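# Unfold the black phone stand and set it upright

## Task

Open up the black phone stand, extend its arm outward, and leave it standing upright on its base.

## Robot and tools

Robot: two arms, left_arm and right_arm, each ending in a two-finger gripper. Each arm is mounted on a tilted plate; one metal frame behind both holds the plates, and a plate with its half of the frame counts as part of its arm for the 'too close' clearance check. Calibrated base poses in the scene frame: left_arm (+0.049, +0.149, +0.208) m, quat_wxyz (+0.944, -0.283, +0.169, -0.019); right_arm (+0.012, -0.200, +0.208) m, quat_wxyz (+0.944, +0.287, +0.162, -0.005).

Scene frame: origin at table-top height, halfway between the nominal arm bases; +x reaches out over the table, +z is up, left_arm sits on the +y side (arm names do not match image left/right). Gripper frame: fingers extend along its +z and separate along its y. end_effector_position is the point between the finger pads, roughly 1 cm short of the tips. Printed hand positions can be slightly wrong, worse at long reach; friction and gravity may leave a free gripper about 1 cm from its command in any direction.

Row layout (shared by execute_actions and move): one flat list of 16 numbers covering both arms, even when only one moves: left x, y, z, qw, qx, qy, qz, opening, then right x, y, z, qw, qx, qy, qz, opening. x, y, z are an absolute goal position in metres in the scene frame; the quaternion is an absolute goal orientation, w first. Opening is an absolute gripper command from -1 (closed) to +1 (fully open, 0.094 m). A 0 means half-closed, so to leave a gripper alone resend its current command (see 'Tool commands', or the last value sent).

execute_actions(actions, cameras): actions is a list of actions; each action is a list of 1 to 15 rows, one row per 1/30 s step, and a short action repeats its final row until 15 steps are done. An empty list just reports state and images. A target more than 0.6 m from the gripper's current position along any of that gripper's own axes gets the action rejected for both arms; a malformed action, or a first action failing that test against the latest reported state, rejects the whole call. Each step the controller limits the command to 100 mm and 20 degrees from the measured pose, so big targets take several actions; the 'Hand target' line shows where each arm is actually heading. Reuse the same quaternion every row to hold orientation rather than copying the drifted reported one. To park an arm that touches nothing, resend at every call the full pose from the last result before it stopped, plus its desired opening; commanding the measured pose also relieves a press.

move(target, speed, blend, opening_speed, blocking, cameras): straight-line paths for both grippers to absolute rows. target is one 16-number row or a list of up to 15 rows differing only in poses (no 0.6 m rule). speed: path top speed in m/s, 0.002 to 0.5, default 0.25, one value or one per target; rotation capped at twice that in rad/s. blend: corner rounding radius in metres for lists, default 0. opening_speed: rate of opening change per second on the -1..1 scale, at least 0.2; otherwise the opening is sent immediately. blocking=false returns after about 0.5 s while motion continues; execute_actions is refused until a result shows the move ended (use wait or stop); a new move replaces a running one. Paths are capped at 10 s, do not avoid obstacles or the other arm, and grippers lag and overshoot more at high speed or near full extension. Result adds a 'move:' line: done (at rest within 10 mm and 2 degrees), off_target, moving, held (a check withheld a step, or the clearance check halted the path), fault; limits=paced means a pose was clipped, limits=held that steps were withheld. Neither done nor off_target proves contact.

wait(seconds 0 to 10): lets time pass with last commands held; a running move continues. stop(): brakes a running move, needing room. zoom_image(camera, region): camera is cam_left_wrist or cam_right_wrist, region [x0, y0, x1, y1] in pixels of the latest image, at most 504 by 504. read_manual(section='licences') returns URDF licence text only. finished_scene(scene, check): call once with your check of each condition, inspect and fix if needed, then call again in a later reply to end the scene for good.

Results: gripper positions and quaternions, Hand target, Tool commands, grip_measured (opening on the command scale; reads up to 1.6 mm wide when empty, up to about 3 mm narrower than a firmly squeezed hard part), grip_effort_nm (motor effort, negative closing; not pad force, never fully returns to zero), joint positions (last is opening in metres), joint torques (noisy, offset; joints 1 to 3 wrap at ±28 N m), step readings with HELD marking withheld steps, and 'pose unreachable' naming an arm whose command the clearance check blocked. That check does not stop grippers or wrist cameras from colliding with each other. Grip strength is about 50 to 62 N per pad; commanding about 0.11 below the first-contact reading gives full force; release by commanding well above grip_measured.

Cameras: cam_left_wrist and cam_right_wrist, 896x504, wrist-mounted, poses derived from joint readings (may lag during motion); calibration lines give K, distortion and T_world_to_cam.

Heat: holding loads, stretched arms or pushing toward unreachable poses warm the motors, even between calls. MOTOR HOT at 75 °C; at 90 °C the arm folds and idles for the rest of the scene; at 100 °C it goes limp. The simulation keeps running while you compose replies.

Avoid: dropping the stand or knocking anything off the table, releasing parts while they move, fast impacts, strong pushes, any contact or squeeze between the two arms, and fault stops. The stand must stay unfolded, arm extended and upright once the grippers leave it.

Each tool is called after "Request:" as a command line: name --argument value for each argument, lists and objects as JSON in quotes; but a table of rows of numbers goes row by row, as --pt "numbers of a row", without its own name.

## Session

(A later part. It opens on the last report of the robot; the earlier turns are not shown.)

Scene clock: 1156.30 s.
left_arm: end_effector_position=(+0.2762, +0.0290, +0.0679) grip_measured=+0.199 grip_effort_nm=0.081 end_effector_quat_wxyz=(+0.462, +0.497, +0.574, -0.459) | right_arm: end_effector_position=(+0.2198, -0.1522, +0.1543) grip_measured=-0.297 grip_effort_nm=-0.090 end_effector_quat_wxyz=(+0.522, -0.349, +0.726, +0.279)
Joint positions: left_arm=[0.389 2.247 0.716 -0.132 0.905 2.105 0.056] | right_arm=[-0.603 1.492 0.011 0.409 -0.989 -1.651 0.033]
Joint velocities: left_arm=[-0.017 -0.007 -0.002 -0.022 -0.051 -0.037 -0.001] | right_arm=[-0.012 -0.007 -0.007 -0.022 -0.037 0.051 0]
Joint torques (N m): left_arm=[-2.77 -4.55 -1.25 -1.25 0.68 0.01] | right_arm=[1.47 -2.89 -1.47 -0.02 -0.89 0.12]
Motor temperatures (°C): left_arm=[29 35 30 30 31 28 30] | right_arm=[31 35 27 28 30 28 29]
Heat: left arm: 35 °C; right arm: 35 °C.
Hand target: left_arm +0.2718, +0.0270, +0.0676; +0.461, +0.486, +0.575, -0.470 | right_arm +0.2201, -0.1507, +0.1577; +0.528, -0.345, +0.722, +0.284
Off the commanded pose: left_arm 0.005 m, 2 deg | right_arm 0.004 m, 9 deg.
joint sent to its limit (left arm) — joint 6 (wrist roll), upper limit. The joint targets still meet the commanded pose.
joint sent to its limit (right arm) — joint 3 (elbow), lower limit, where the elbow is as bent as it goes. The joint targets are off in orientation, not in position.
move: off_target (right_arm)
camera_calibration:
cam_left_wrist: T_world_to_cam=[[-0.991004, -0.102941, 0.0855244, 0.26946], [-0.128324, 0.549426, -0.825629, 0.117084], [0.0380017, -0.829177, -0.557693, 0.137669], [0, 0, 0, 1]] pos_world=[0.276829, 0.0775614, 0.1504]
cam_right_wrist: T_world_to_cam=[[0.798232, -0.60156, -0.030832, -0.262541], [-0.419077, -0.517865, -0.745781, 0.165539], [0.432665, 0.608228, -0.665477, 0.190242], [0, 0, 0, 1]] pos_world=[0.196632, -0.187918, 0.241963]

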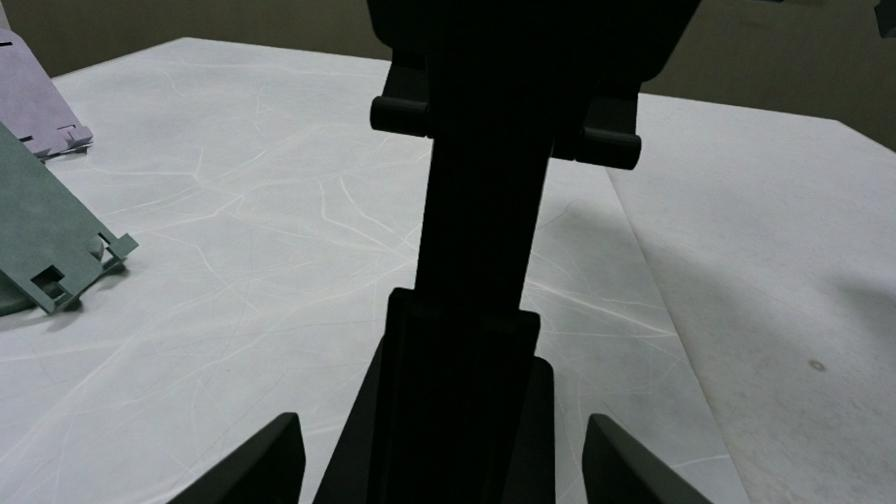

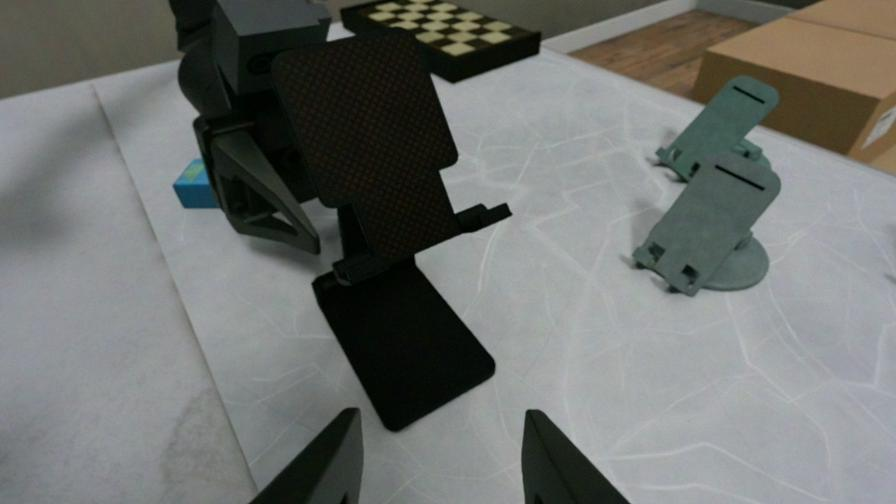

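Request:
move --pt "0.272 0.07 0.083 0.462 0.486 0.573 -0.471 0.2 0.22 -0.15 0.158 0.53 -0.3136 0.7572 0.2195 -0.3" --pt "0.272 0.12 0.11 0.462 0.486 0.573 -0.471 0.2 0.22 -0.15 0.158 0.53 -0.3136 0.7572 0.2195 -0.3" --pt "0.25 0.22 0.22 0.462 0.486 0.573 -0.471 0.2 0.181 -0.078 0.145 0.60 -0.285 0.644 0.381 -0.3" --speed '[0.1,0.15,0.25]'

Scene clock: 1162.97 s.
left_arm: end_effector_position=(+0.2476, +0.2229, +0.2212) grip_measured=+0.199 grip_effort_nm=0.076 end_effector_quat_wxyz=(+0.273, +0.460, +0.729, -0.427) | right_arm: end_effector_position=(+0.1867, -0.0807, +0.1337) grip_measured=-0.297 grip_effort_nm=-0.100 end_effector_quat_wxyz=(+0.601, -0.296, +0.647, +0.365)
Joint positions: left_arm=[0.786 1.266 0.883 -1.355 0.551 2.105 0.056] | right_arm=[-0.553 2.767 0.119 1.487 -1.251 -1.644 0.033]
Joint velocities: left_arm=[0.007 0.002 -0.007 -0.037 0.037 0.007 0] | right_arm=[0.007 -0.007 -0.012 0.022 -0.007 0.022 0]
Joint torques (N m): left_arm=[-1.94 -4.53 6.49 -1.76 0.29 0] | right_arm=[2.95 -1.28 -6.53 0.07 -0.87 0.1]
Motor temperatures (°C): left_arm=[29 35 30 31 31 28 29] | right_arm=[31 34 27 28 30 28 29]
Heat: left arm: 35 °C; right arm: 34 °C.
Hand target: left_arm +0.2496, +0.2222, +0.2212; +0.272, +0.462, +0.724, -0.434 | right_arm +0.1809, -0.0772, +0.1427; +0.599, -0.285, +0.643, +0.383
Off the commanded pose: left_arm 0.004 m, 29 deg; orientation clipped | right_arm 0.013 m, 2 deg.
joint sent to its limit (left arm) — joint 6 (wrist roll), upper limit. The joint targets are off in orientation, not in position.
move: off_target (left_arm, right_arm); limits=paced
camera_calibration:
cam_left_wrist: T_world_to_cam=[[-0.894231, -0.235327, 0.380751, 0.188124], [-0.41293, 0.761999, -0.498845, 0.0842805], [-0.17274, -0.603306, -0.778577, 0.435688], [0, 0, 0, 1]] pos_world=[0.278289, 0.242902, 0.309631]
cam_right_wrist: T_world_to_cam=[[0.818934, -0.563803, -0.107112, -0.184376], [-0.319453, -0.292792, -0.901234, 0.193675], [0.476757, 0.772268, -0.419886, 0.119539], [0, 0, 0, 1]] pos_world=[0.155871, -0.139561, 0.20499]

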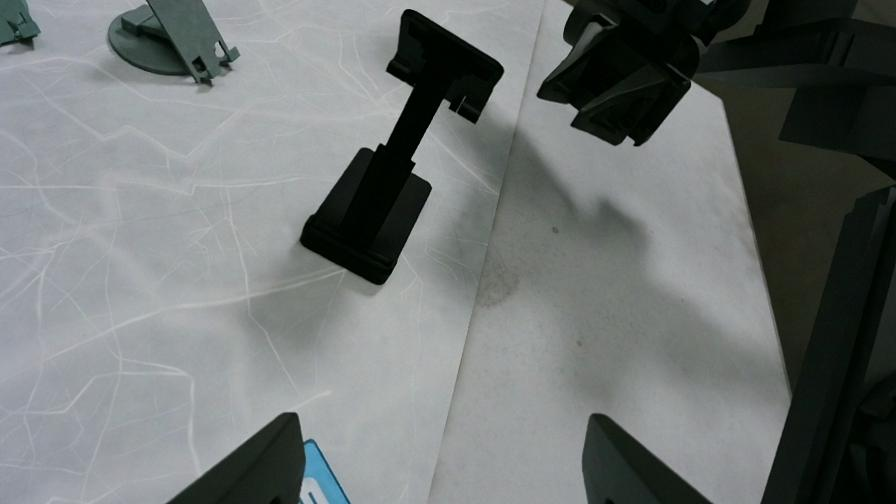

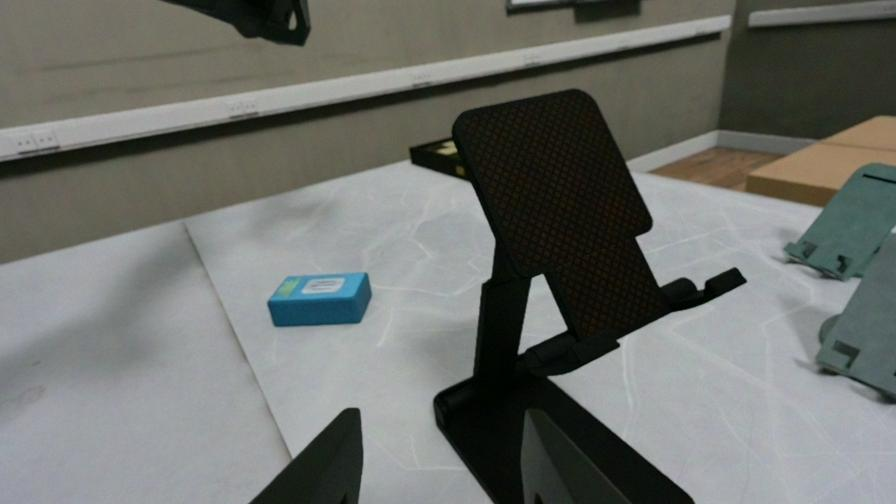

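Request:
finished_scene --scene 1 --check "Latest right image: black stand stands alone on its flat base, arm nearly vertical, telescoping arm out, plate swung ~40°, hook flaps out; both grippers are well clear. Pictures cannot show exact hinge angles or hidden extension of the telescoping section; a threshold might be missed, but all joints are clearly well open and it has been stable for seconds."

The scene is finished: the task was done.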